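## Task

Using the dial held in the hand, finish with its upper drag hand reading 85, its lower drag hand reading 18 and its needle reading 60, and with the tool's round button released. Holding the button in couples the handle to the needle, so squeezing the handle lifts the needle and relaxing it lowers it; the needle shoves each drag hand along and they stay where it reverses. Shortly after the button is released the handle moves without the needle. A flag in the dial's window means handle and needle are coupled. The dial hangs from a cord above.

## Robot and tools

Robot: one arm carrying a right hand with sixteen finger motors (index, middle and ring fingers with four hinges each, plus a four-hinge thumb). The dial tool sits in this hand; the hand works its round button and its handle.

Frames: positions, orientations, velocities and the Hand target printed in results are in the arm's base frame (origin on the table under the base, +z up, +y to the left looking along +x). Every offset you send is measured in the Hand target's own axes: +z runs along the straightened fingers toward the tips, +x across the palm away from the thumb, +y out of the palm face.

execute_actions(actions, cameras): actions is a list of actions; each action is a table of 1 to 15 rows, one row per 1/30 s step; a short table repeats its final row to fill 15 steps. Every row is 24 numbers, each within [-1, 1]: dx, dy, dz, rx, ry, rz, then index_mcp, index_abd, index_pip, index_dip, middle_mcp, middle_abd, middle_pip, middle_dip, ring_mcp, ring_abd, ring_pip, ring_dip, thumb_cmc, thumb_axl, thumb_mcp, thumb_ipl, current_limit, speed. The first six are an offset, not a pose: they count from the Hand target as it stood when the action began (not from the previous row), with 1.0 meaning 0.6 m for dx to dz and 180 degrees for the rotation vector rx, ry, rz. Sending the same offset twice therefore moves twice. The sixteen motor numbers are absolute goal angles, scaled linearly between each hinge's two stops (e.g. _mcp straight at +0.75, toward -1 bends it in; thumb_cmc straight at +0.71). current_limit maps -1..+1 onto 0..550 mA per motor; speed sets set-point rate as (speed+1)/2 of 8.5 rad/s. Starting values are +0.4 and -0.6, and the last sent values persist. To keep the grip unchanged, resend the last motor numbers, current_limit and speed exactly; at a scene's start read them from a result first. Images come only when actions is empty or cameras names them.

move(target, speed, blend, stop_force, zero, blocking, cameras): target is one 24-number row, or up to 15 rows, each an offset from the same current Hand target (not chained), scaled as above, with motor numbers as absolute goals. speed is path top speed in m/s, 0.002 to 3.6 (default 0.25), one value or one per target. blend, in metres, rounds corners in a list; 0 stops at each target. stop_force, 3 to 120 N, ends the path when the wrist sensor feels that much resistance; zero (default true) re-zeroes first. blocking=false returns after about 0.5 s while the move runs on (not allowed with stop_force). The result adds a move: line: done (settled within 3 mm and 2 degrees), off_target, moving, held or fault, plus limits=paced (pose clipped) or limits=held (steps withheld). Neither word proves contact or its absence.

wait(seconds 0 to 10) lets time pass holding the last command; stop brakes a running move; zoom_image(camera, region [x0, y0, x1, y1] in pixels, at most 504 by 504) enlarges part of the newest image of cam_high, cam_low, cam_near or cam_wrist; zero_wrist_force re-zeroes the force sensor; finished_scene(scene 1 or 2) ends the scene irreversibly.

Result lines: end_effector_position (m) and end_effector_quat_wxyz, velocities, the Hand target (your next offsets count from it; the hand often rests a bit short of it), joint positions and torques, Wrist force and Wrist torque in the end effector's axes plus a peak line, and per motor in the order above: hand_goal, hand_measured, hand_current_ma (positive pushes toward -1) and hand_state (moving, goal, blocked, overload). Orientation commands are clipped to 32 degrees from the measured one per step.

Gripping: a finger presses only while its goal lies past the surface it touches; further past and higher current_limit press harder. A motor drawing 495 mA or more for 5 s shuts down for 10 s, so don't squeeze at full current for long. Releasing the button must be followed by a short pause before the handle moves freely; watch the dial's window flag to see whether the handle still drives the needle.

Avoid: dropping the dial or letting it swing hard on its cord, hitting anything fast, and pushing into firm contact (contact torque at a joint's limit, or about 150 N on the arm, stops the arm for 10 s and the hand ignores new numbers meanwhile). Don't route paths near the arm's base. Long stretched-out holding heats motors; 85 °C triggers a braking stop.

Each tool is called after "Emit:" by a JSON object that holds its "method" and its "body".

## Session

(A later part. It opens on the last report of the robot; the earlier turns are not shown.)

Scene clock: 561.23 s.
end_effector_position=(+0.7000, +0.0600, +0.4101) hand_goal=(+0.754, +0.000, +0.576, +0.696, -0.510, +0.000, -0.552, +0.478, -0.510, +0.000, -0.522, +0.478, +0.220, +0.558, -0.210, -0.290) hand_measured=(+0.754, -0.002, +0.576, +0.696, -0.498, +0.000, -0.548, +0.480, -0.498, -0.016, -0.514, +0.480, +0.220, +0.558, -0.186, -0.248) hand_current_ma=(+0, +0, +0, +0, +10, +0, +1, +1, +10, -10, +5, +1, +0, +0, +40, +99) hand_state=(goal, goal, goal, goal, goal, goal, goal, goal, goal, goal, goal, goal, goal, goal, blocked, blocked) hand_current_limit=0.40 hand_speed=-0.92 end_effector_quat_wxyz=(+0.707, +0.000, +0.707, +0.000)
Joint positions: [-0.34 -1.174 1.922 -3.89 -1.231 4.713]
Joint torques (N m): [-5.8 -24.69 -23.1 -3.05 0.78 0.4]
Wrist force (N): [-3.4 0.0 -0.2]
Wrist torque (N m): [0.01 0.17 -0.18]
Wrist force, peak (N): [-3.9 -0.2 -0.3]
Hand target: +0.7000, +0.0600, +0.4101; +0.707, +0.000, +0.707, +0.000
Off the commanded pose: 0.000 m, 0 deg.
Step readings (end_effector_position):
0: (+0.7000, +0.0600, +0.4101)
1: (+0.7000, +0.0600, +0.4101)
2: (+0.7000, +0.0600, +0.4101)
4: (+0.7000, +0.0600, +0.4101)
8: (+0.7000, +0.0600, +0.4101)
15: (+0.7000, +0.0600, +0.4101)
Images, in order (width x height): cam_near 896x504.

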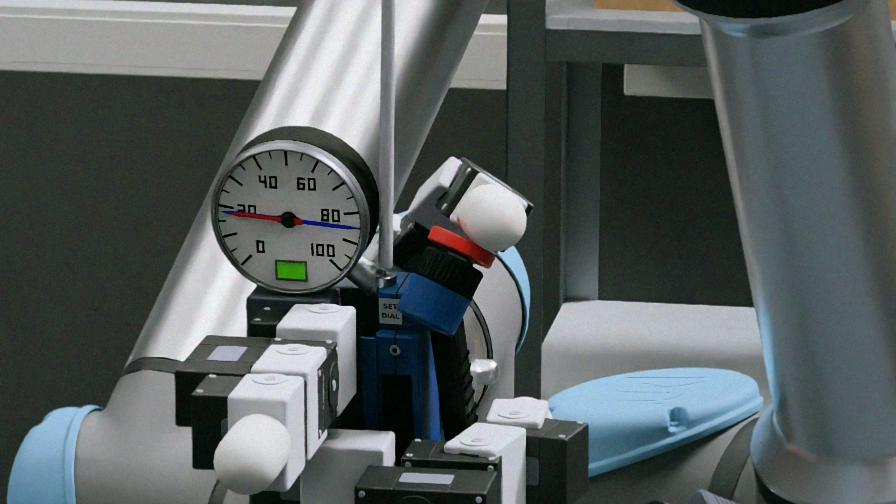

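Emit:
{"method": "execute_actions", "body": {"actions": [[[0,0,0,0,0,0,0.754,0.0,0.576,0.696,-0.51,0.0,-0.80,0.478,-0.51,0.0,-0.79,0.478,0.219,0.557,-0.21,-0.29,0.4,-0.9]],[[0,0,0,0,0,0,0.754,0.0,0.576,0.696,-0.51,0.0,-0.80,0.478,-0.51,0.0,-0.79,0.478,0.219,0.557,-0.21,-0.29,0.4,-0.9]],[[0,0,0,0,0,0,0.754,0.0,0.576,0.696,-0.51,0.0,-0.80,0.478,-0.51,0.0,-0.79,0.478,0.219,0.557,-0.21,-0.06,0.4,-0.8]],[[0,0,0,0,0,0,0.754,0.0,0.576,0.696,-0.51,0.0,-0.80,0.478,-0.51,0.0,-0.79,0.478,0.219,0.557,-0.21,-0.06,0.4,-0.8]]], "cameras": ["cam_near"]}}

Emit:
{"method": "zoom_image", "body": {"camera": "cam_near", "region": [200, 100, 600, 400]}}

Emit:
{"method": "execute_actions", "body": {"actions": [[[0,0,0,0,0,0,0.754,0.0,0.576,0.696,-0.51,0.0,-0.47,0.478,-0.51,0.0,-0.44,0.478,0.219,0.557,-0.21,-0.06,0.4,-0.87]],[[0,0,0,0,0,0,0.754,0.0,0.576,0.696,-0.51,0.0,-0.47,0.478,-0.51,0.0,-0.44,0.478,0.219,0.557,-0.21,-0.06,0.4,-0.87]],[[0,0,0,0,0,0,0.754,0.0,0.576,0.696,-0.51,0.0,-0.47,0.478,-0.51,0.0,-0.44,0.478,0.219,0.557,-0.21,-0.29,0.4,-0.85]],[[0,0,0,0,0,0,0.754,0.0,0.576,0.696,-0.51,0.0,-0.47,0.478,-0.51,0.0,-0.44,0.478,0.219,0.557,-0.21,-0.29,0.4,-0.85]]], "cameras": ["cam_near"]}}

Emit:
{"method": "zoom_image", "body": {"camera": "cam_near", "region": [200, 100, 600, 400]}}

Scene clock: 577.70 s.
end_effector_position=(+0.7000, +0.0600, +0.4101) hand_goal=(+0.754, +0.000, +0.576, +0.696, -0.510, +0.000, -0.800, +0.478, -0.510, +0.000, -0.790, +0.478, +0.220, +0.558, -0.210, -0.060) hand_measured=(+0.754, -0.002, +0.576, +0.696, -0.490, +0.006, -0.746, +0.480, -0.492, -0.016, -0.736, +0.480, +0.218, +0.558, -0.210, -0.064) hand_current_ma=(+0, +0, +0, +0, +22, +2, +92, +1, +18, -10, +93, +1, +0, +0, +0, -2) hand_state=(goal, goal, goal, goal, blocked, goal, blocked, goal, goal, goal, blocked, goal, goal, goal, goal, goal) hand_current_limit=0.40 hand_speed=-0.80 end_effector_quat_wxyz=(+0.707, +0.000, +0.707, +0.000)
Joint positions: [-0.34 -1.174 1.922 -3.89 -1.231 4.713]
Joint torques (N m): [-7.73 -24.15 -23.25 -3.02 0.83 0.3]
Wrist force (N): [-3.8 -0.2 -0.3]
Wrist torque (N m): [-0.02 0.20 -0.21]
Wrist force, peak (N): [-4.1 0.0 -0.6]
Hand target: +0.7000, +0.0600, +0.4101; +0.707, +0.000, +0.707, +0.000
Off the commanded pose: 0.000 m, 0 deg.
Step readings (end_effector_position):
0: (+0.7000, +0.0600, +0.4101)
1: (+0.7000, +0.0600, +0.4101)
2: (+0.7000, +0.0600, +0.4101)
4: (+0.7000, +0.0600, +0.4101)
8: (+0.7000, +0.0600, +0.4101)
15: (+0.7000, +0.0600, +0.4101)
16: (+0.7000, +0.0600, +0.4101)
17: (+0.7000, +0.0600, +0.4101)
19: (+0.7000, +0.0600, +0.4101)
23: (+0.7000, +0.0600, +0.4101)
30: (+0.7000, +0.0600, +0.4101)
31: (+0.7000, +0.0600, +0.4101)
32: (+0.7000, +0.0600, +0.4101)
34: (+0.7000, +0.0600, +0.4101)
38: (+0.7000, +0.0600, +0.4101)
45: (+0.7000, +0.0600, +0.4101)
46: (+0.7000, +0.0600, +0.4101)
47: (+0.7000, +0.0600, +0.4101)
49: (+0.7000, +0.0600, +0.4101)
53: (+0.7000, +0.0600, +0.4101)
60: (+0.7000, +0.0600, +0.4101)
Images, in order (width x height): cam_near 896x504.

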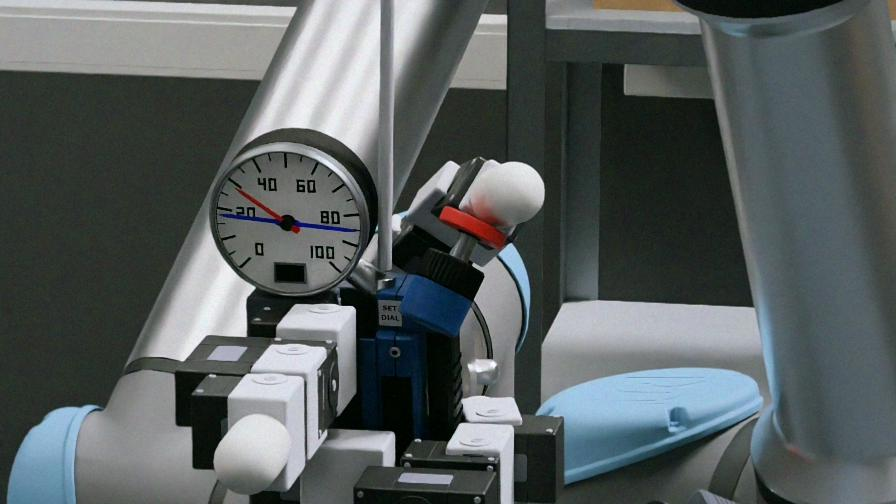

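Scaled by 1.260 from the camera's 896x504 image, which has a finer 1280x720 frame.

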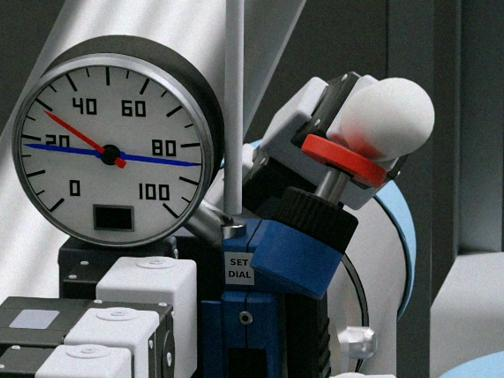

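Scene clock: 579.90 s.
end_effector_position=(+0.7000, +0.0600, +0.4101) hand_goal=(+0.754, +0.000, +0.576, +0.696, -0.510, +0.000, -0.470, +0.478, -0.510, +0.000, -0.440, +0.478, +0.220, +0.558, -0.210, -0.290) hand_measured=(+0.754, -0.002, +0.576, +0.696, -0.506, +0.000, -0.472, +0.480, -0.502, -0.010, -0.440, +0.480, +0.220, +0.556, -0.186, -0.244) hand_current_ma=(+0, +0, +0, +0, +2, +0, +0, +1, +6, -6, +0, +1, +0, -1, +39, +117) hand_state=(goal, goal, goal, goal, goal, goal, goal, goal, goal, goal, goal, goal, goal, goal, blocked, blocked) hand_current_limit=0.40 hand_speed=-0.85 end_effector_quat_wxyz=(+0.707, +0.000, +0.707, +0.000)
Joint positions: [-0.34 -1.174 1.922 -3.89 -1.231 4.713]
Joint torques (N m): [-5.31 -23.92 -22.72 -2.99 0.95 0.11]
Wrist force (N): [-3.5 -0.1 -0.2]
Wrist torque (N m): [0.00 0.19 -0.21]
Wrist force, peak (N): [-3.8 -0.2 -0.4]
Hand target: +0.7000, +0.0600, +0.4101; +0.707, +0.000, +0.707, +0.000
Off the commanded pose: 0.000 m, 0 deg.
Step readings (end_effector_position):
0: (+0.7000, +0.0600, +0.4101)
1: (+0.7000, +0.0600, +0.4101)
2: (+0.7000, +0.0600, +0.4101)
4: (+0.7000, +0.0600, +0.4101)
8: (+0.7000, +0.0600, +0.4101)
15: (+0.7000, +0.0600, +0.4101)
16: (+0.7000, +0.0600, +0.4101)
17: (+0.7000, +0.0600, +0.4101)
19: (+0.7000, +0.0600, +0.4101)
23: (+0.7000, +0.0600, +0.4101)
30: (+0.7000, +0.0600, +0.4101)
31: (+0.7000, +0.0600, +0.4101)
32: (+0.7000, +0.0600, +0.4101)
34: (+0.7000, +0.0600, +0.4101)
38: (+0.7000, +0.0600, +0.4101)
45: (+0.7000, +0.0600, +0.4101)
46: (+0.7000, +0.0600, +0.4101)
47: (+0.7000, +0.0600, +0.4101)
49: (+0.7000, +0.0600, +0.4101)
53: (+0.7000, +0.0600, +0.4101)
60: (+0.7000, +0.0600, +0.4101)
Images, in order (width x height): cam_near 896x504.

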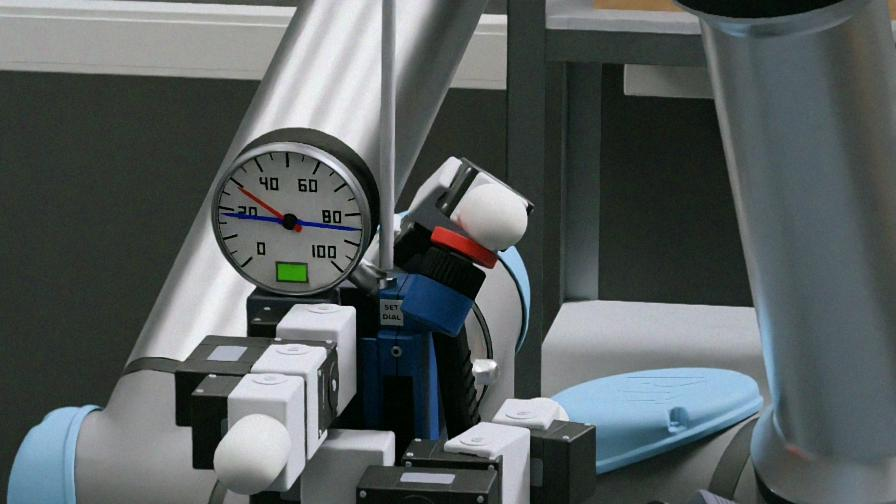

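Scaled by 1.260 from the camera's 896x504 image, which has a finer 1280x720 frame.

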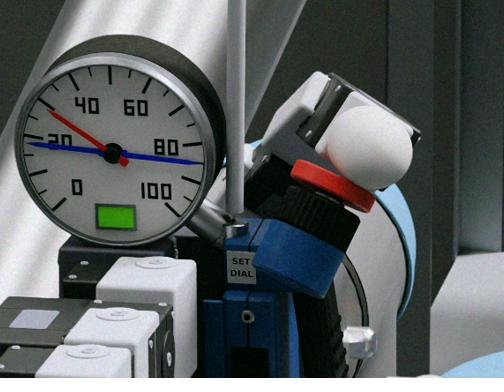

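Emit:
{"method": "execute_actions", "body": {"actions": [[[0,0,0,0,0,0,0.754,0.0,0.576,0.696,-0.51,0.0,-0.80,0.478,-0.51,0.0,-0.79,0.478,0.219,0.557,-0.21,-0.29,0.4,-0.9]],[[0,0,0,0,0,0,0.754,0.0,0.576,0.696,-0.51,0.0,-0.80,0.478,-0.51,0.0,-0.79,0.478,0.219,0.557,-0.21,-0.29,0.4,-0.9]],[[0,0,0,0,0,0,0.754,0.0,0.576,0.696,-0.51,0.0,-0.80,0.478,-0.51,0.0,-0.79,0.478,0.219,0.557,-0.21,-0.06,0.4,-0.8]],[[0,0,0,0,0,0,0.754,0.0,0.576,0.696,-0.51,0.0,-0.80,0.478,-0.51,0.0,-0.79,0.478,0.219,0.557,-0.21,-0.06,0.4,-0.8]]], "cameras": ["cam_near"]}}

Emit:
{"method": "execute_actions", "body": {"actions": [[[0,0,0,0,0,0,0.754,0.0,0.576,0.696,-0.51,0.0,-0.47,0.478,-0.51,0.0,-0.44,0.478,0.219,0.557,-0.21,-0.06,0.4,-0.87]],[[0,0,0,0,0,0,0.754,0.0,0.576,0.696,-0.51,0.0,-0.47,0.478,-0.51,0.0,-0.44,0.478,0.219,0.557,-0.21,-0.06,0.4,-0.87]],[[0,0,0,0,0,0,0.754,0.0,0.576,0.696,-0.51,0.0,-0.47,0.478,-0.51,0.0,-0.44,0.478,0.219,0.557,-0.21,-0.29,0.4,-0.85]],[[0,0,0,0,0,0,0.754,0.0,0.576,0.696,-0.51,0.0,-0.47,0.478,-0.51,0.0,-0.44,0.478,0.219,0.557,-0.21,-0.29,0.4,-0.85]]], "cameras": ["cam_near"]}}

Emit:
{"method": "execute_actions", "body": {"actions": [[[0,0,0,0,0,0,0.754,0.0,0.576,0.696,-0.51,0.0,-0.80,0.478,-0.51,0.0,-0.79,0.478,0.219,0.557,-0.21,-0.29,0.4,-0.9]],[[0,0,0,0,0,0,0.754,0.0,0.576,0.696,-0.51,0.0,-0.80,0.478,-0.51,0.0,-0.79,0.478,0.219,0.557,-0.21,-0.29,0.4,-0.9]]], "cameras": ["cam_near"]}}

Emit:
{"method": "zoom_image", "body": {"camera": "cam_near", "region": [205, 125, 385, 305]}}

Scene clock: 601.70 s.
end_effector_position=(+0.7000, +0.0600, +0.4101) hand_goal=(+0.754, +0.000, +0.576, +0.696, -0.510, +0.000, -0.800, +0.478, -0.510, +0.000, -0.790, +0.478, +0.220, +0.558, -0.210, -0.060) hand_measured=(+0.754, -0.002, +0.576, +0.696, -0.490, +0.006, -0.744, +0.480, -0.492, -0.012, -0.734, +0.480, +0.218, +0.558, -0.210, -0.064) hand_current_ma=(+0, +0, +0, +0, +22, +2, +99, +1, +19, -7, +100, +1, +0, +0, +0, -2) hand_state=(goal, goal, goal, goal, blocked, goal, blocked, goal, goal, goal, blocked, goal, goal, goal, goal, goal) hand_current_limit=0.40 hand_speed=-0.80 end_effector_quat_wxyz=(+0.707, +0.000, +0.707, +0.000)
Joint positions: [-0.34 -1.174 1.922 -3.89 -1.231 4.713]
Joint torques (N m): [-5.61 -23.26 -23.1 -2.94 0.77 0.28]
Wrist force (N): [-3.5 -0.2 -0.2]
Wrist torque (N m): [-0.03 0.18 -0.19]
Wrist force, peak (N): [-4.3 0.2 -0.4]
Hand target: +0.7000, +0.0600, +0.4101; +0.707, +0.000, +0.707, +0.000
Off the commanded pose: 0.000 m, 0 deg.
Step readings (end_effector_position):
0: (+0.7000, +0.0600, +0.4101)
1: (+0.7000, +0.0600, +0.4101)
2: (+0.7000, +0.0600, +0.4101)
4: (+0.7000, +0.0600, +0.4101)
8: (+0.7000, +0.0600, +0.4101)
15: (+0.7000, +0.0600, +0.4101)
16: (+0.7000, +0.0600, +0.4101)
17: (+0.7000, +0.0600, +0.4101)
19: (+0.7000, +0.0600, +0.4101)
23: (+0.7000, +0.0600, +0.4101)
30: (+0.7000, +0.0600, +0.4101)
31: (+0.7000, +0.0600, +0.4101)
32: (+0.7000, +0.0600, +0.4101)
34: (+0.7000, +0.0600, +0.4101)
38: (+0.7000, +0.0600, +0.4101)
45: (+0.7000, +0.0600, +0.4101)
46: (+0.7000, +0.0600, +0.4101)
47: (+0.7000, +0.0600, +0.4101)
49: (+0.7000, +0.0600, +0.4101)
53: (+0.7000, +0.0600, +0.4101)
60: (+0.7000, +0.0600, +0.4101)
Images, in order (width x height): cam_near 896x504.

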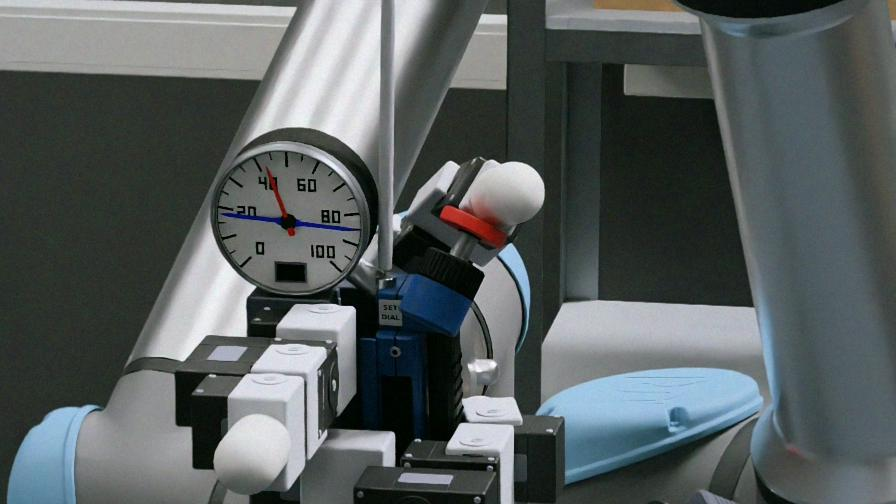

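Scene clock: 603.90 s.
end_effector_position=(+0.7000, +0.0600, +0.4101) hand_goal=(+0.754, +0.000, +0.576, +0.696, -0.510, +0.000, -0.470, +0.478, -0.510, +0.000, -0.440, +0.478, +0.220, +0.558, -0.210, -0.290) hand_measured=(+0.754, -0.002, +0.576, +0.696, -0.506, +0.000, -0.472, +0.480, -0.502, -0.010, -0.440, +0.480, +0.220, +0.558, -0.186, -0.244) hand_current_ma=(+0, +0, +0, +0, +2, +0, -1, +1, +6, -5, +0, +1, +0, +0, +39, +118) hand_state=(goal, goal, goal, goal, goal, goal, goal, goal, goal, goal, goal, goal, goal, goal, blocked, blocked) hand_current_limit=0.40 hand_speed=-0.85 end_effector_quat_wxyz=(+0.707, +0.000, +0.707, +0.000)
Joint positions: [-0.34 -1.174 1.922 -3.89 -1.231 4.713]
Joint torques (N m): [-5.83 -24.2 -22.52 -2.75 0.65 0.21]
Wrist force (N): [-3.3 -0.1 -0.3]
Wrist torque (N m): [0.01 0.16 -0.19]
Wrist force, peak (N): [-4.2 -0.1 -0.5]
Hand target: +0.7000, +0.0600, +0.4101; +0.707, +0.000, +0.707, +0.000
Off the commanded pose: 0.000 m, 0 deg.
Step readings (end_effector_position):
0: (+0.7000, +0.0600, +0.4101)
1: (+0.7000, +0.0600, +0.4101)
2: (+0.7000, +0.0600, +0.4101)
4: (+0.7000, +0.0600, +0.4101)
8: (+0.7000, +0.0600, +0.4101)
15: (+0.7000, +0.0600, +0.4101)
16: (+0.7000, +0.0600, +0.4101)
17: (+0.7000, +0.0600, +0.4101)
19: (+0.7000, +0.0600, +0.4101)
23: (+0.7000, +0.0600, +0.4101)
30: (+0.7000, +0.0600, +0.4101)
31: (+0.7000, +0.0600, +0.4101)
32: (+0.7000, +0.0600, +0.4101)
34: (+0.7000, +0.0600, +0.4101)
38: (+0.7000, +0.0600, +0.4101)
45: (+0.7000, +0.0600, +0.4101)
46: (+0.7000, +0.0600, +0.4101)
47: (+0.7000, +0.0600, +0.4101)
49: (+0.7000, +0.0600, +0.4101)
53: (+0.7000, +0.0600, +0.4101)
60: (+0.7000, +0.0600, +0.4101)
Images, in order (width x height): cam_near 896x504.

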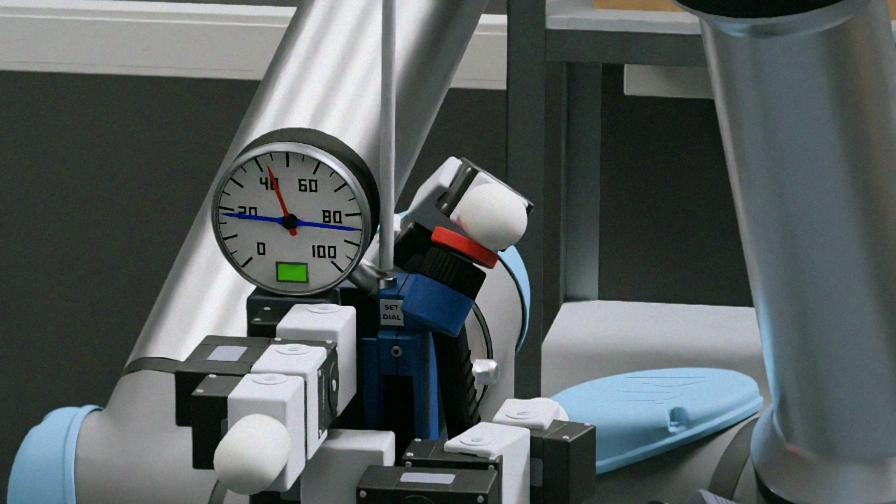

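Scene clock: 605.10 s.
end_effector_position=(+0.7000, +0.0600, +0.4101) hand_goal=(+0.754, +0.000, +0.576, +0.696, -0.510, +0.000, -0.800, +0.478, -0.510, +0.000, -0.790, +0.478, +0.220, +0.558, -0.210, -0.290) hand_measured=(+0.754, -0.002, +0.576, +0.696, -0.496, +0.006, -0.730, +0.480, -0.496, -0.012, -0.720, +0.482, +0.226, +0.564, -0.186, -0.252) hand_current_ma=(+0, +0, +0, +0, +13, +2, +137, +1, +13, -7, +139, +1, +4, +3, +39, +86) hand_state=(goal, goal, goal, goal, goal, goal, blocked, goal, goal, goal, blocked, goal, goal, goal, blocked, blocked) hand_current_limit=0.40 hand_speed=-0.90 end_effector_quat_wxyz=(+0.707, +0.000, +0.707, +0.000)
Joint positions: [-0.34 -1.174 1.922 -3.89 -1.231 4.713]
Joint torques (N m): [-6.03 -24.16 -21.76 -2.62 0.85 0.03]
Wrist force (N): [-3.6 0.1 0.0]
Wrist torque (N m): [0.00 0.19 -0.21]
Wrist force, peak (N): [-3.9 0.0 -0.5]
Hand target: +0.7000, +0.0600, +0.4101; +0.707, +0.000, +0.707, +0.000
Off the commanded pose: 0.000 m, 0 deg.
Step readings (end_effector_position):
0: (+0.7000, +0.0600, +0.4101)
1: (+0.7000, +0.0600, +0.4101)
2: (+0.7000, +0.0600, +0.4101)
4: (+0.7000, +0.0600, +0.4101)
8: (+0.7000, +0.0600, +0.4101)
15: (+0.7000, +0.0600, +0.4101)
16: (+0.7000, +0.0600, +0.4101)
17: (+0.7000, +0.0600, +0.4101)
19: (+0.7000, +0.0600, +0.4101)
23: (+0.7000, +0.0600, +0.4101)
30: (+0.7000, +0.0600, +0.4101)
Images, in order (width x height): cam_near 896x504.

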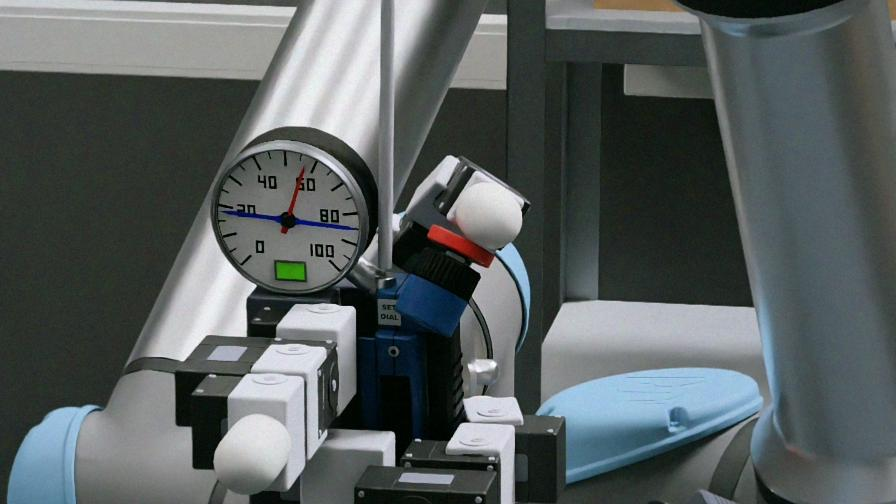

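Scaled by 2.800 from the camera's 896x504 image, which has a finer 1280x720 frame.

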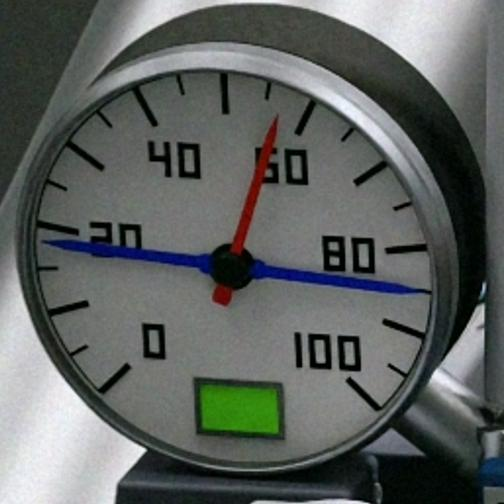

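Emit:
{"method": "execute_actions", "body": {"actions": [[[0,0,0,0,0,0,0.754,0.0,0.576,0.696,-0.51,0.0,-0.78,0.478,-0.51,0.0,-0.77,0.478,0.219,0.557,-0.21,-0.06,0.4,-0.8]],[[0,0,0,0,0,0,0.754,0.0,0.576,0.696,-0.51,0.0,-0.78,0.478,-0.51,0.0,-0.77,0.478,0.219,0.557,-0.21,-0.06,0.4,-0.8]],[[0,0,0,0,0,0,0.754,0.0,0.576,0.696,-0.51,0.0,-0.56,0.478,-0.51,0.0,-0.53,0.478,0.219,0.557,-0.21,-0.06,0.4,-0.87]],[[0,0,0,0,0,0,0.754,0.0,0.576,0.696,-0.51,0.0,-0.56,0.478,-0.51,0.0,-0.53,0.478,0.219,0.557,-0.21,-0.29,0.4,-0.85]],[[0,0,0,0,0,0,0.754,0.0,0.576,0.696,-0.51,0.0,-0.56,0.478,-0.51,0.0,-0.53,0.478,0.219,0.557,-0.21,-0.29,0.4,-0.85]],[[0,0,0,0,0,0,0.754,0.0,0.576,0.696,-0.51,0.0,-0.64,0.478,-0.51,0.0,-0.61,0.478,0.219,0.557,-0.21,-0.29,0.4,-0.9]]], "cameras": ["cam_near"]}}

Emit:
{"method": "zoom_image", "body": {"camera": "cam_near", "region": [205, 125, 385, 305]}}

Emit:
{"method": "zoom_image", "body": {"camera": "cam_near", "region": [250, 135, 350, 235]}}

Scene clock: 625.40 s.
end_effector_position=(+0.7000, +0.0600, +0.4101) hand_goal=(+0.754, +0.000, +0.576, +0.696, -0.510, +0.000, -0.640, +0.478, -0.510, +0.000, -0.610, +0.478, +0.220, +0.558, -0.210, -0.290) hand_measured=(+0.754, -0.002, +0.576, +0.696, -0.496, +0.002, -0.610, +0.480, -0.492, -0.012, -0.582, +0.480, +0.222, +0.556, -0.186, -0.246) hand_current_ma=(+0, +0, +0, +0, +13, +1, +38, +1, +18, -7, +33, +1, +0, +0, +40, +111) hand_state=(goal, goal, goal, goal, goal, goal, blocked, goal, goal, goal, blocked, goal, goal, goal, blocked, blocked) hand_current_limit=0.40 hand_speed=-0.90 end_effector_quat_wxyz=(+0.707, +0.000, +0.707, +0.000)
Joint positions: [-0.34 -1.174 1.922 -3.89 -1.231 4.713]
Joint torques (N m): [-5.92 -23.84 -21.43 -2.67 0.96 0.06]
Wrist force (N): [-3.7 0.0 -0.6]
Wrist torque (N m): [0.04 0.20 -0.21]
Wrist force, peak (N): [-4.1 0.1 -0.4]
Hand target: +0.7000, +0.0600, +0.4101; +0.707, +0.000, +0.707, +0.000
Off the commanded pose: 0.000 m, 0 deg.
Step readings (end_effector_position):
0: (+0.7000, +0.0600, +0.4101)
1: (+0.7000, +0.0600, +0.4101)
2: (+0.7000, +0.0600, +0.4101)
4: (+0.7000, +0.0600, +0.4101)
8: (+0.7000, +0.0600, +0.4101)
15: (+0.7000, +0.0600, +0.4101)
16: (+0.7000, +0.0600, +0.4101)
17: (+0.7000, +0.0600, +0.4101)
19: (+0.7000, +0.0600, +0.4101)
23: (+0.7000, +0.0600, +0.4101)
30: (+0.7000, +0.0600, +0.4101)
31: (+0.7000, +0.0600, +0.4101)
32: (+0.7000, +0.0600, +0.4101)
34: (+0.7000, +0.0600, +0.4101)
38: (+0.7000, +0.0600, +0.4101)
45: (+0.7000, +0.0600, +0.4101)
46: (+0.7000, +0.0600, +0.4101)
47: (+0.7000, +0.0600, +0.4101)
49: (+0.7000, +0.0600, +0.4101)
53: (+0.7000, +0.0600, +0.4101)
60: (+0.7000, +0.0600, +0.4101)
61: (+0.7000, +0.0600, +0.4101)
62: (+0.7000, +0.0600, +0.4101)
64: (+0.7000, +0.0600, +0.4101)
68: (+0.7000, +0.0600, +0.4101)
75: (+0.7000, +0.0600, +0.4101)
76: (+0.7000, +0.0600, +0.4101)
77: (+0.7000, +0.0600, +0.4101)
79: (+0.7000, +0.0600, +0.4101)
83: (+0.7000, +0.0600, +0.4101)
90: (+0.7000, +0.0600, +0.4101)
Images, in order (width x height): cam_near 896x504.

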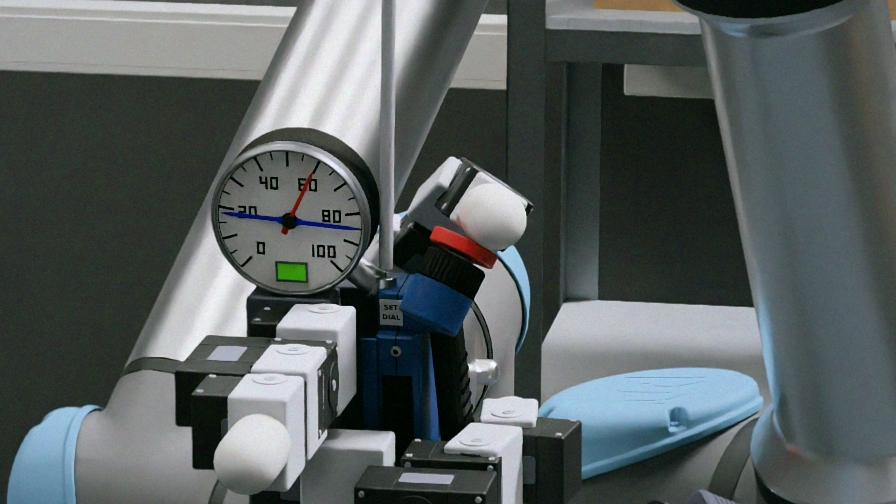

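Scaled by 2.800 from the camera's 896x504 image, which has a finer 1280x720 frame.

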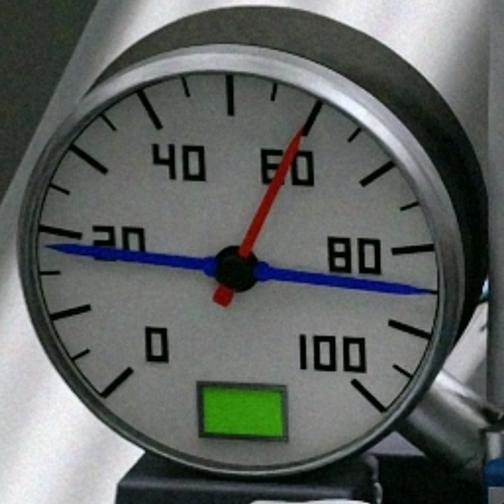

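Scaled by 5.040 from the camera's 896x504 image, which has a finer 1280x720 frame.

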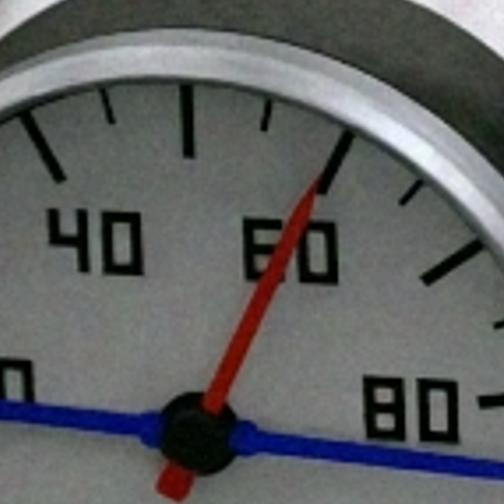

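Emit:
{"method": "execute_actions", "body": {"actions": [[[0,0,0,0,0,0,0.754,0.0,0.576,0.696,-0.51,0.0,-0.652,0.478,-0.51,0.0,-0.622,0.478,0.219,0.557,-0.21,-0.29,0.4,-0.92]]], "cameras": ["cam_near"]}}

Emit:
{"method": "zoom_image", "body": {"camera": "cam_near", "region": [250, 135, 350, 235]}}

Scene clock: 633.63 s.
end_effector_position=(+0.7000, +0.0600, +0.4101) hand_goal=(+0.754, +0.000, +0.576, +0.696, -0.510, +0.000, -0.652, +0.478, -0.510, +0.000, -0.622, +0.478, +0.220, +0.558, -0.210, -0.290) hand_measured=(+0.754, -0.002, +0.576, +0.696, -0.496, +0.002, -0.618, +0.480, -0.492, -0.012, -0.592, +0.480, +0.222, +0.558, -0.186, -0.246) hand_current_ma=(+0, +0, +0, +0, +13, +1, +45, +1, +18, -7, +38, +1, +0, +0, +40, +111) hand_state=(goal, goal, goal, goal, goal, goal, blocked, goal, goal, goal, blocked, goal, goal, goal, blocked, blocked) hand_current_limit=0.40 hand_speed=-0.92 end_effector_quat_wxyz=(+0.707, +0.000, +0.707, +0.000)
Joint positions: [-0.34 -1.174 1.922 -3.89 -1.231 4.713]
Joint torques (N m): [-6.54 -24.14 -22.45 -2.71 0.73 -0.32]
Wrist force (N): [-3.4 0.1 -0.5]
Wrist torque (N m): [0.04 0.19 -0.19]
Wrist force, peak (N): [-4.0 -0.1 -0.6]
Hand target: +0.7000, +0.0600, +0.4101; +0.707, +0.000, +0.707, +0.000
Off the commanded pose: 0.000 m, 0 deg.
Step readings (end_effector_position):
0: (+0.7000, +0.0600, +0.4101)
1: (+0.7000, +0.0600, +0.4101)
2: (+0.7000, +0.0600, +0.4101)
4: (+0.7000, +0.0600, +0.4101)
8: (+0.7000, +0.0600, +0.4101)
15: (+0.7000, +0.0600, +0.4101)
Images, in order (width x height): cam_near 896x504.

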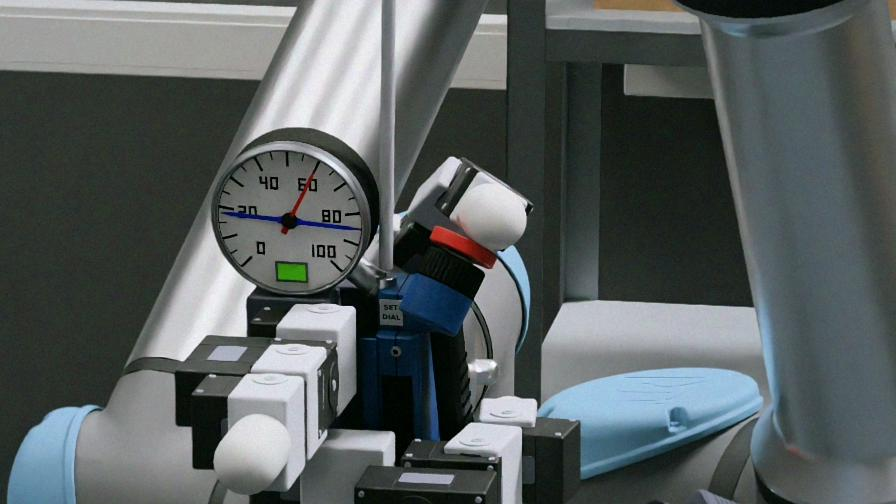

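Scaled by 5.040 from the camera's 896x504 image, which has a finer 1280x720 frame.

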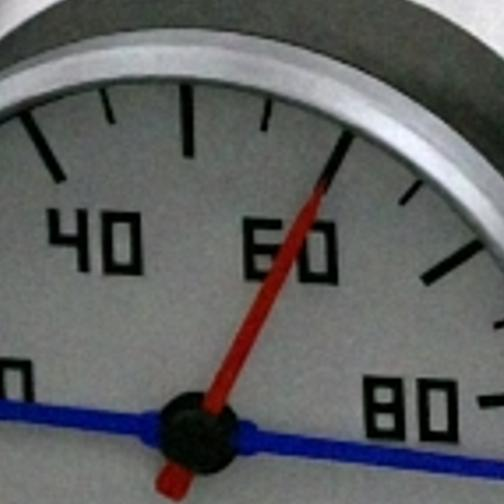

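Emit:
{"method": "execute_actions", "body": {"actions": [[[0,0,0,0,0,0,0.754,0.0,0.576,0.696,-0.51,0.0,-0.656,0.478,-0.51,0.0,-0.626,0.478,0.219,0.557,-0.21,-0.29,0.4,-0.92]],[[0,0,0,0,0,0,0.754,0.0,0.576,0.696,-0.51,0.0,-0.656,0.478,-0.51,0.0,-0.626,0.478,0.219,0.557,-0.21,-0.04,0.4,-0.85]]], "cameras": ["cam_near"]}}

Emit:
{"method": "wait", "body": {"seconds": 0.5, "cameras": ["cam_near"]}}

Emit:
{"method": "zoom_image", "body": {"camera": "cam_near", "region": [250, 135, 350, 235]}}

Emit:
{"method": "zoom_image", "body": {"camera": "cam_near", "region": [205, 125, 385, 305]}}

Emit:
{"method": "zoom_image", "body": {"camera": "cam_near", "region": [205, 155, 305, 255]}}

Emit:
{"method": "zoom_image", "body": {"camera": "cam_near", "region": [280, 170, 380, 270]}}

Scene clock: 646.50 s.
end_effector_position=(+0.7000, +0.0600, +0.4101) hand_goal=(+0.754, +0.000, +0.576, +0.696, -0.510, +0.000, -0.656, +0.478, -0.510, +0.000, -0.626, +0.478, +0.220, +0.558, -0.210, -0.040) hand_measured=(+0.754, -0.002, +0.576, +0.696, -0.494, +0.002, -0.622, +0.480, -0.492, -0.012, -0.596, +0.480, +0.218, +0.558, -0.210, -0.044) hand_current_ma=(+0, +0, +0, +0, +17, +1, +43, +1, +18, -7, +37, +1, +0, +0, +0, -2) hand_state=(goal, goal, goal, goal, goal, goal, blocked, goal, goal, goal, blocked, goal, goal, goal, goal, goal) hand_current_limit=0.40 hand_speed=-0.85 end_effector_quat_wxyz=(+0.707, +0.000, +0.707, +0.000)
Joint positions: [-0.34 -1.174 1.922 -3.89 -1.231 4.713]
Joint torques (N m): [-4.01 -25.14 -22.57 -2.46 0.9 -0.22]
Wrist force (N): [-3.6 0.0 -0.2]
Wrist torque (N m): [0.00 0.20 -0.21]
Wrist force, peak (N): [-4.0 -0.1 -0.5]
Hand target: +0.7000, +0.0600, +0.4101; +0.707, +0.000, +0.707, +0.000
Off the commanded pose: 0.000 m, 0 deg.
Step readings (end_effector_position):
0: (+0.7000, +0.0600, +0.4101)
1: (+0.7000, +0.0600, +0.4101)
2: (+0.7000, +0.0600, +0.4101)
4: (+0.7000, +0.0600, +0.4101)
8: (+0.7000, +0.0600, +0.4101)
15: (+0.7000, +0.0600, +0.4101)
16: (+0.7000, +0.0600, +0.4101)
17: (+0.7000, +0.0600, +0.4101)
19: (+0.7000, +0.0600, +0.4101)
23: (+0.7000, +0.0600, +0.4101)
30: (+0.7000, +0.0600, +0.4101)
Images, in order (width x height): cam_near 896x504.

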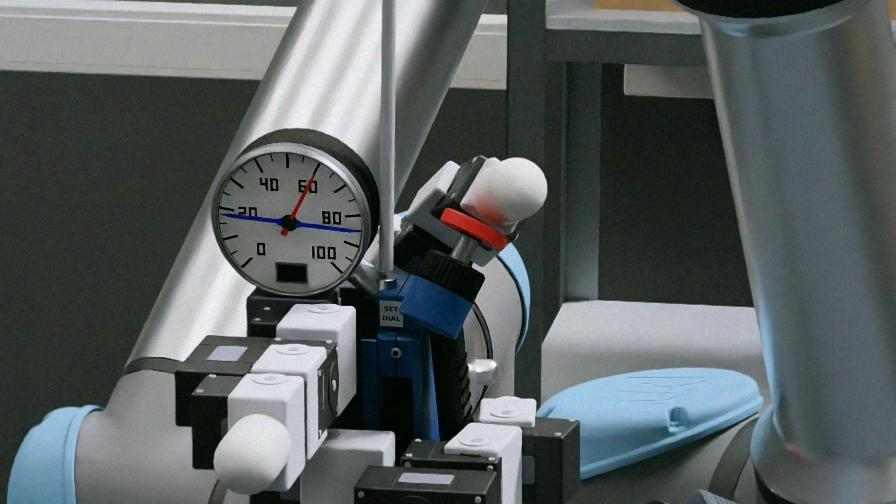

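Scene clock: 647.00 s.
end_effector_position=(+0.7000, +0.0600, +0.4101) hand_goal=(+0.754, +0.000, +0.576, +0.696, -0.510, +0.000, -0.656, +0.478, -0.510, +0.000, -0.626, +0.478, +0.220, +0.558, -0.210, -0.040) hand_measured=(+0.754, -0.002, +0.576, +0.696, -0.494, +0.002, -0.622, +0.480, -0.492, -0.012, -0.596, +0.480, +0.218, +0.558, -0.210, -0.044) hand_current_ma=(+0, +0, +0, +0, +17, +1, +43, +1, +18, -7, +37, +1, +0, +0, +0, -2) hand_state=(goal, goal, goal, goal, goal, goal, blocked, goal, goal, goal, blocked, goal, goal, goal, goal, goal) hand_current_limit=0.40 hand_speed=-0.85 end_effector_quat_wxyz=(+0.707, +0.000, +0.707, +0.000)
Joint positions: [-0.34 -1.174 1.922 -3.89 -1.231 4.713]
Joint torques (N m): [-5.41 -23.46 -22.55 -2.77 0.79 -0.25]
Wrist force (N): [-3.7 -0.2 -0.4]
Wrist torque (N m): [0.00 0.23 -0.23]
Wrist force, peak (N): [-3.9 -0.3 -0.4]
Hand target: +0.7000, +0.0600, +0.4101; +0.707, +0.000, +0.707, +0.000
Off the commanded pose: 0.000 m, 0 deg.
wait: 0.50 s; at rest by 0.17 s
Images, in order (width x height): cam_near 896x504.

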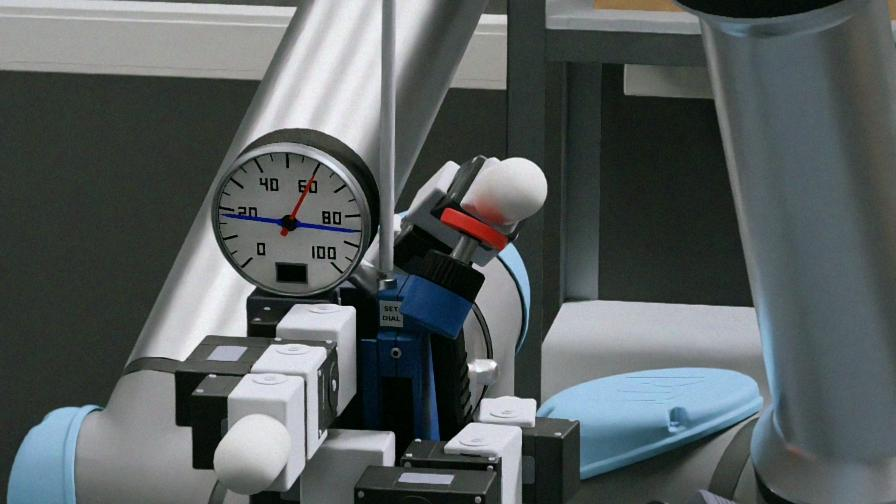

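Scaled by 5.040 from the camera's 896x504 image, which has a finer 1280x720 frame.

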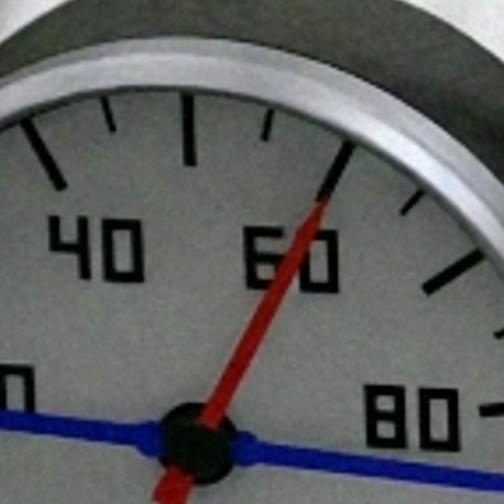

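Scaled by 2.800 from the camera's 896x504 image, which has a finer 1280x720 frame.

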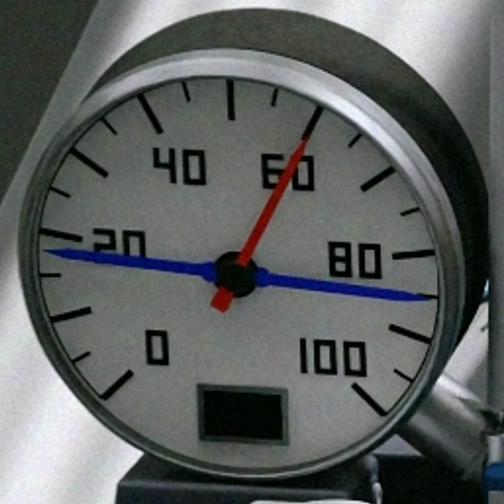

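Scaled by 5.040 from the camera's 896x504 image, which has a finer 1280x720 frame.

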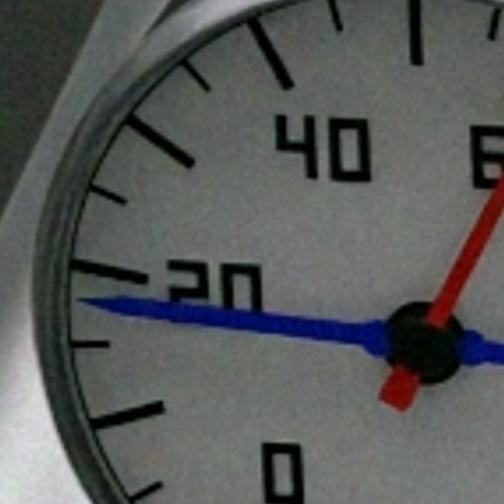

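Scaled by 5.040 from the camera's 896x504 image, which has a finer 1280x720 frame.

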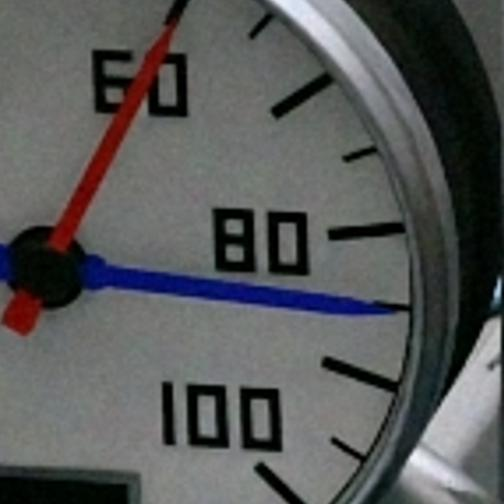

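Emit:
{"method": "execute_actions", "body": {"actions": [[[0,0,0,0,0,0,0.754,0.0,0.576,0.696,-0.51,0.0,-0.656,0.478,-0.51,0.0,-0.626,0.478,0.219,0.557,-0.20,0.08,0.4,-0.88]]], "cameras": ["cam_near"]}}

Emit:
{"method": "zoom_image", "body": {"camera": "cam_near", "region": [200, 100, 600, 400]}}

Scene clock: 655.93 s.
end_effector_position=(+0.7000, +0.0600, +0.4101) hand_goal=(+0.754, +0.000, +0.576, +0.696, -0.510, +0.000, -0.656, +0.478, -0.510, +0.000, -0.626, +0.478, +0.220, +0.558, -0.200, +0.080) hand_measured=(+0.754, -0.002, +0.576, +0.696, -0.494, +0.002, -0.622, +0.480, -0.492, -0.012, -0.596, +0.480, +0.218, +0.558, -0.206, +0.076) hand_current_ma=(+0, +0, +0, +0, +17, +1, +43, +1, +18, -7, +36, +1, -1, +0, -5, -2) hand_state=(goal, goal, goal, goal, goal, goal, blocked, goal, goal, goal, blocked, goal, goal, goal, goal, goal) hand_current_limit=0.40 hand_speed=-0.88 end_effector_quat_wxyz=(+0.707, +0.000, +0.707, +0.000)
Joint positions: [-0.34 -1.174 1.922 -3.89 -1.231 4.713]
Joint torques (N m): [-5.55 -25.18 -23.27 -2.56 0.71 -0.42]
Wrist force (N): [-3.5 0.1 0.0]
Wrist torque (N m): [0.01 0.17 -0.20]
Wrist force, peak (N): [-3.9 0.1 -0.4]
Hand target: +0.7000, +0.0600, +0.4101; +0.707, +0.000, +0.707, +0.000
Off the commanded pose: 0.000 m, 0 deg.
Step readings (end_effector_position):
0: (+0.7000, +0.0600, +0.4101)
1: (+0.7000, +0.0600, +0.4101)
2: (+0.7000, +0.0600, +0.4101)
4: (+0.7000, +0.0600, +0.4101)
8: (+0.7000, +0.0600, +0.4101)
15: (+0.7000, +0.0600, +0.4101)
Images, in order (width x height): cam_near 896x504.

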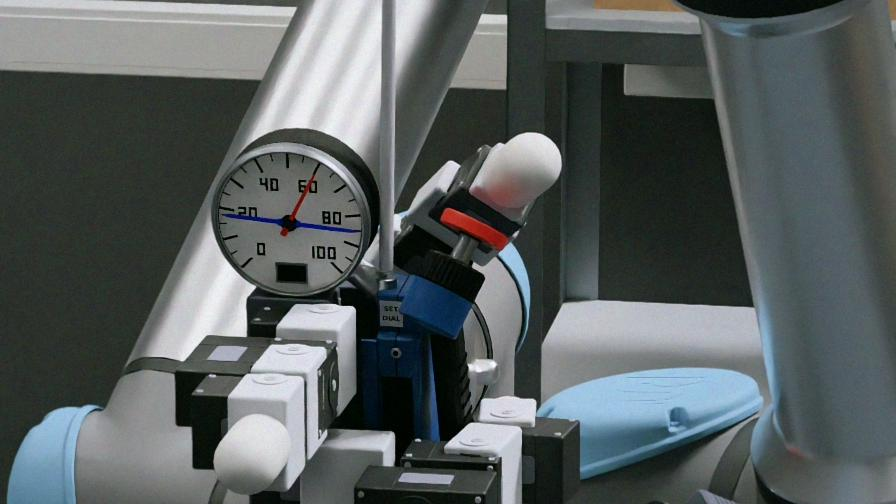

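Scaled by 1.260 from the camera's 896x504 image, which has a finer 1280x720 frame.

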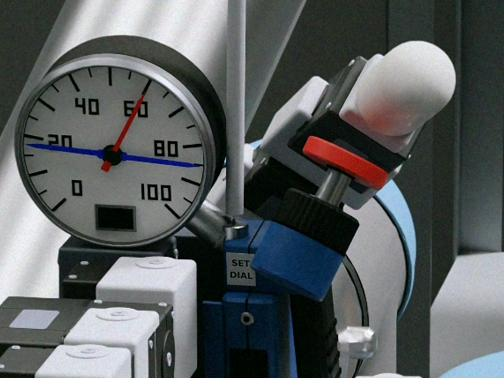

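Emit:
{"method": "finished_scene", "body": {"scene": 1}}

The scene is finished: the task was done.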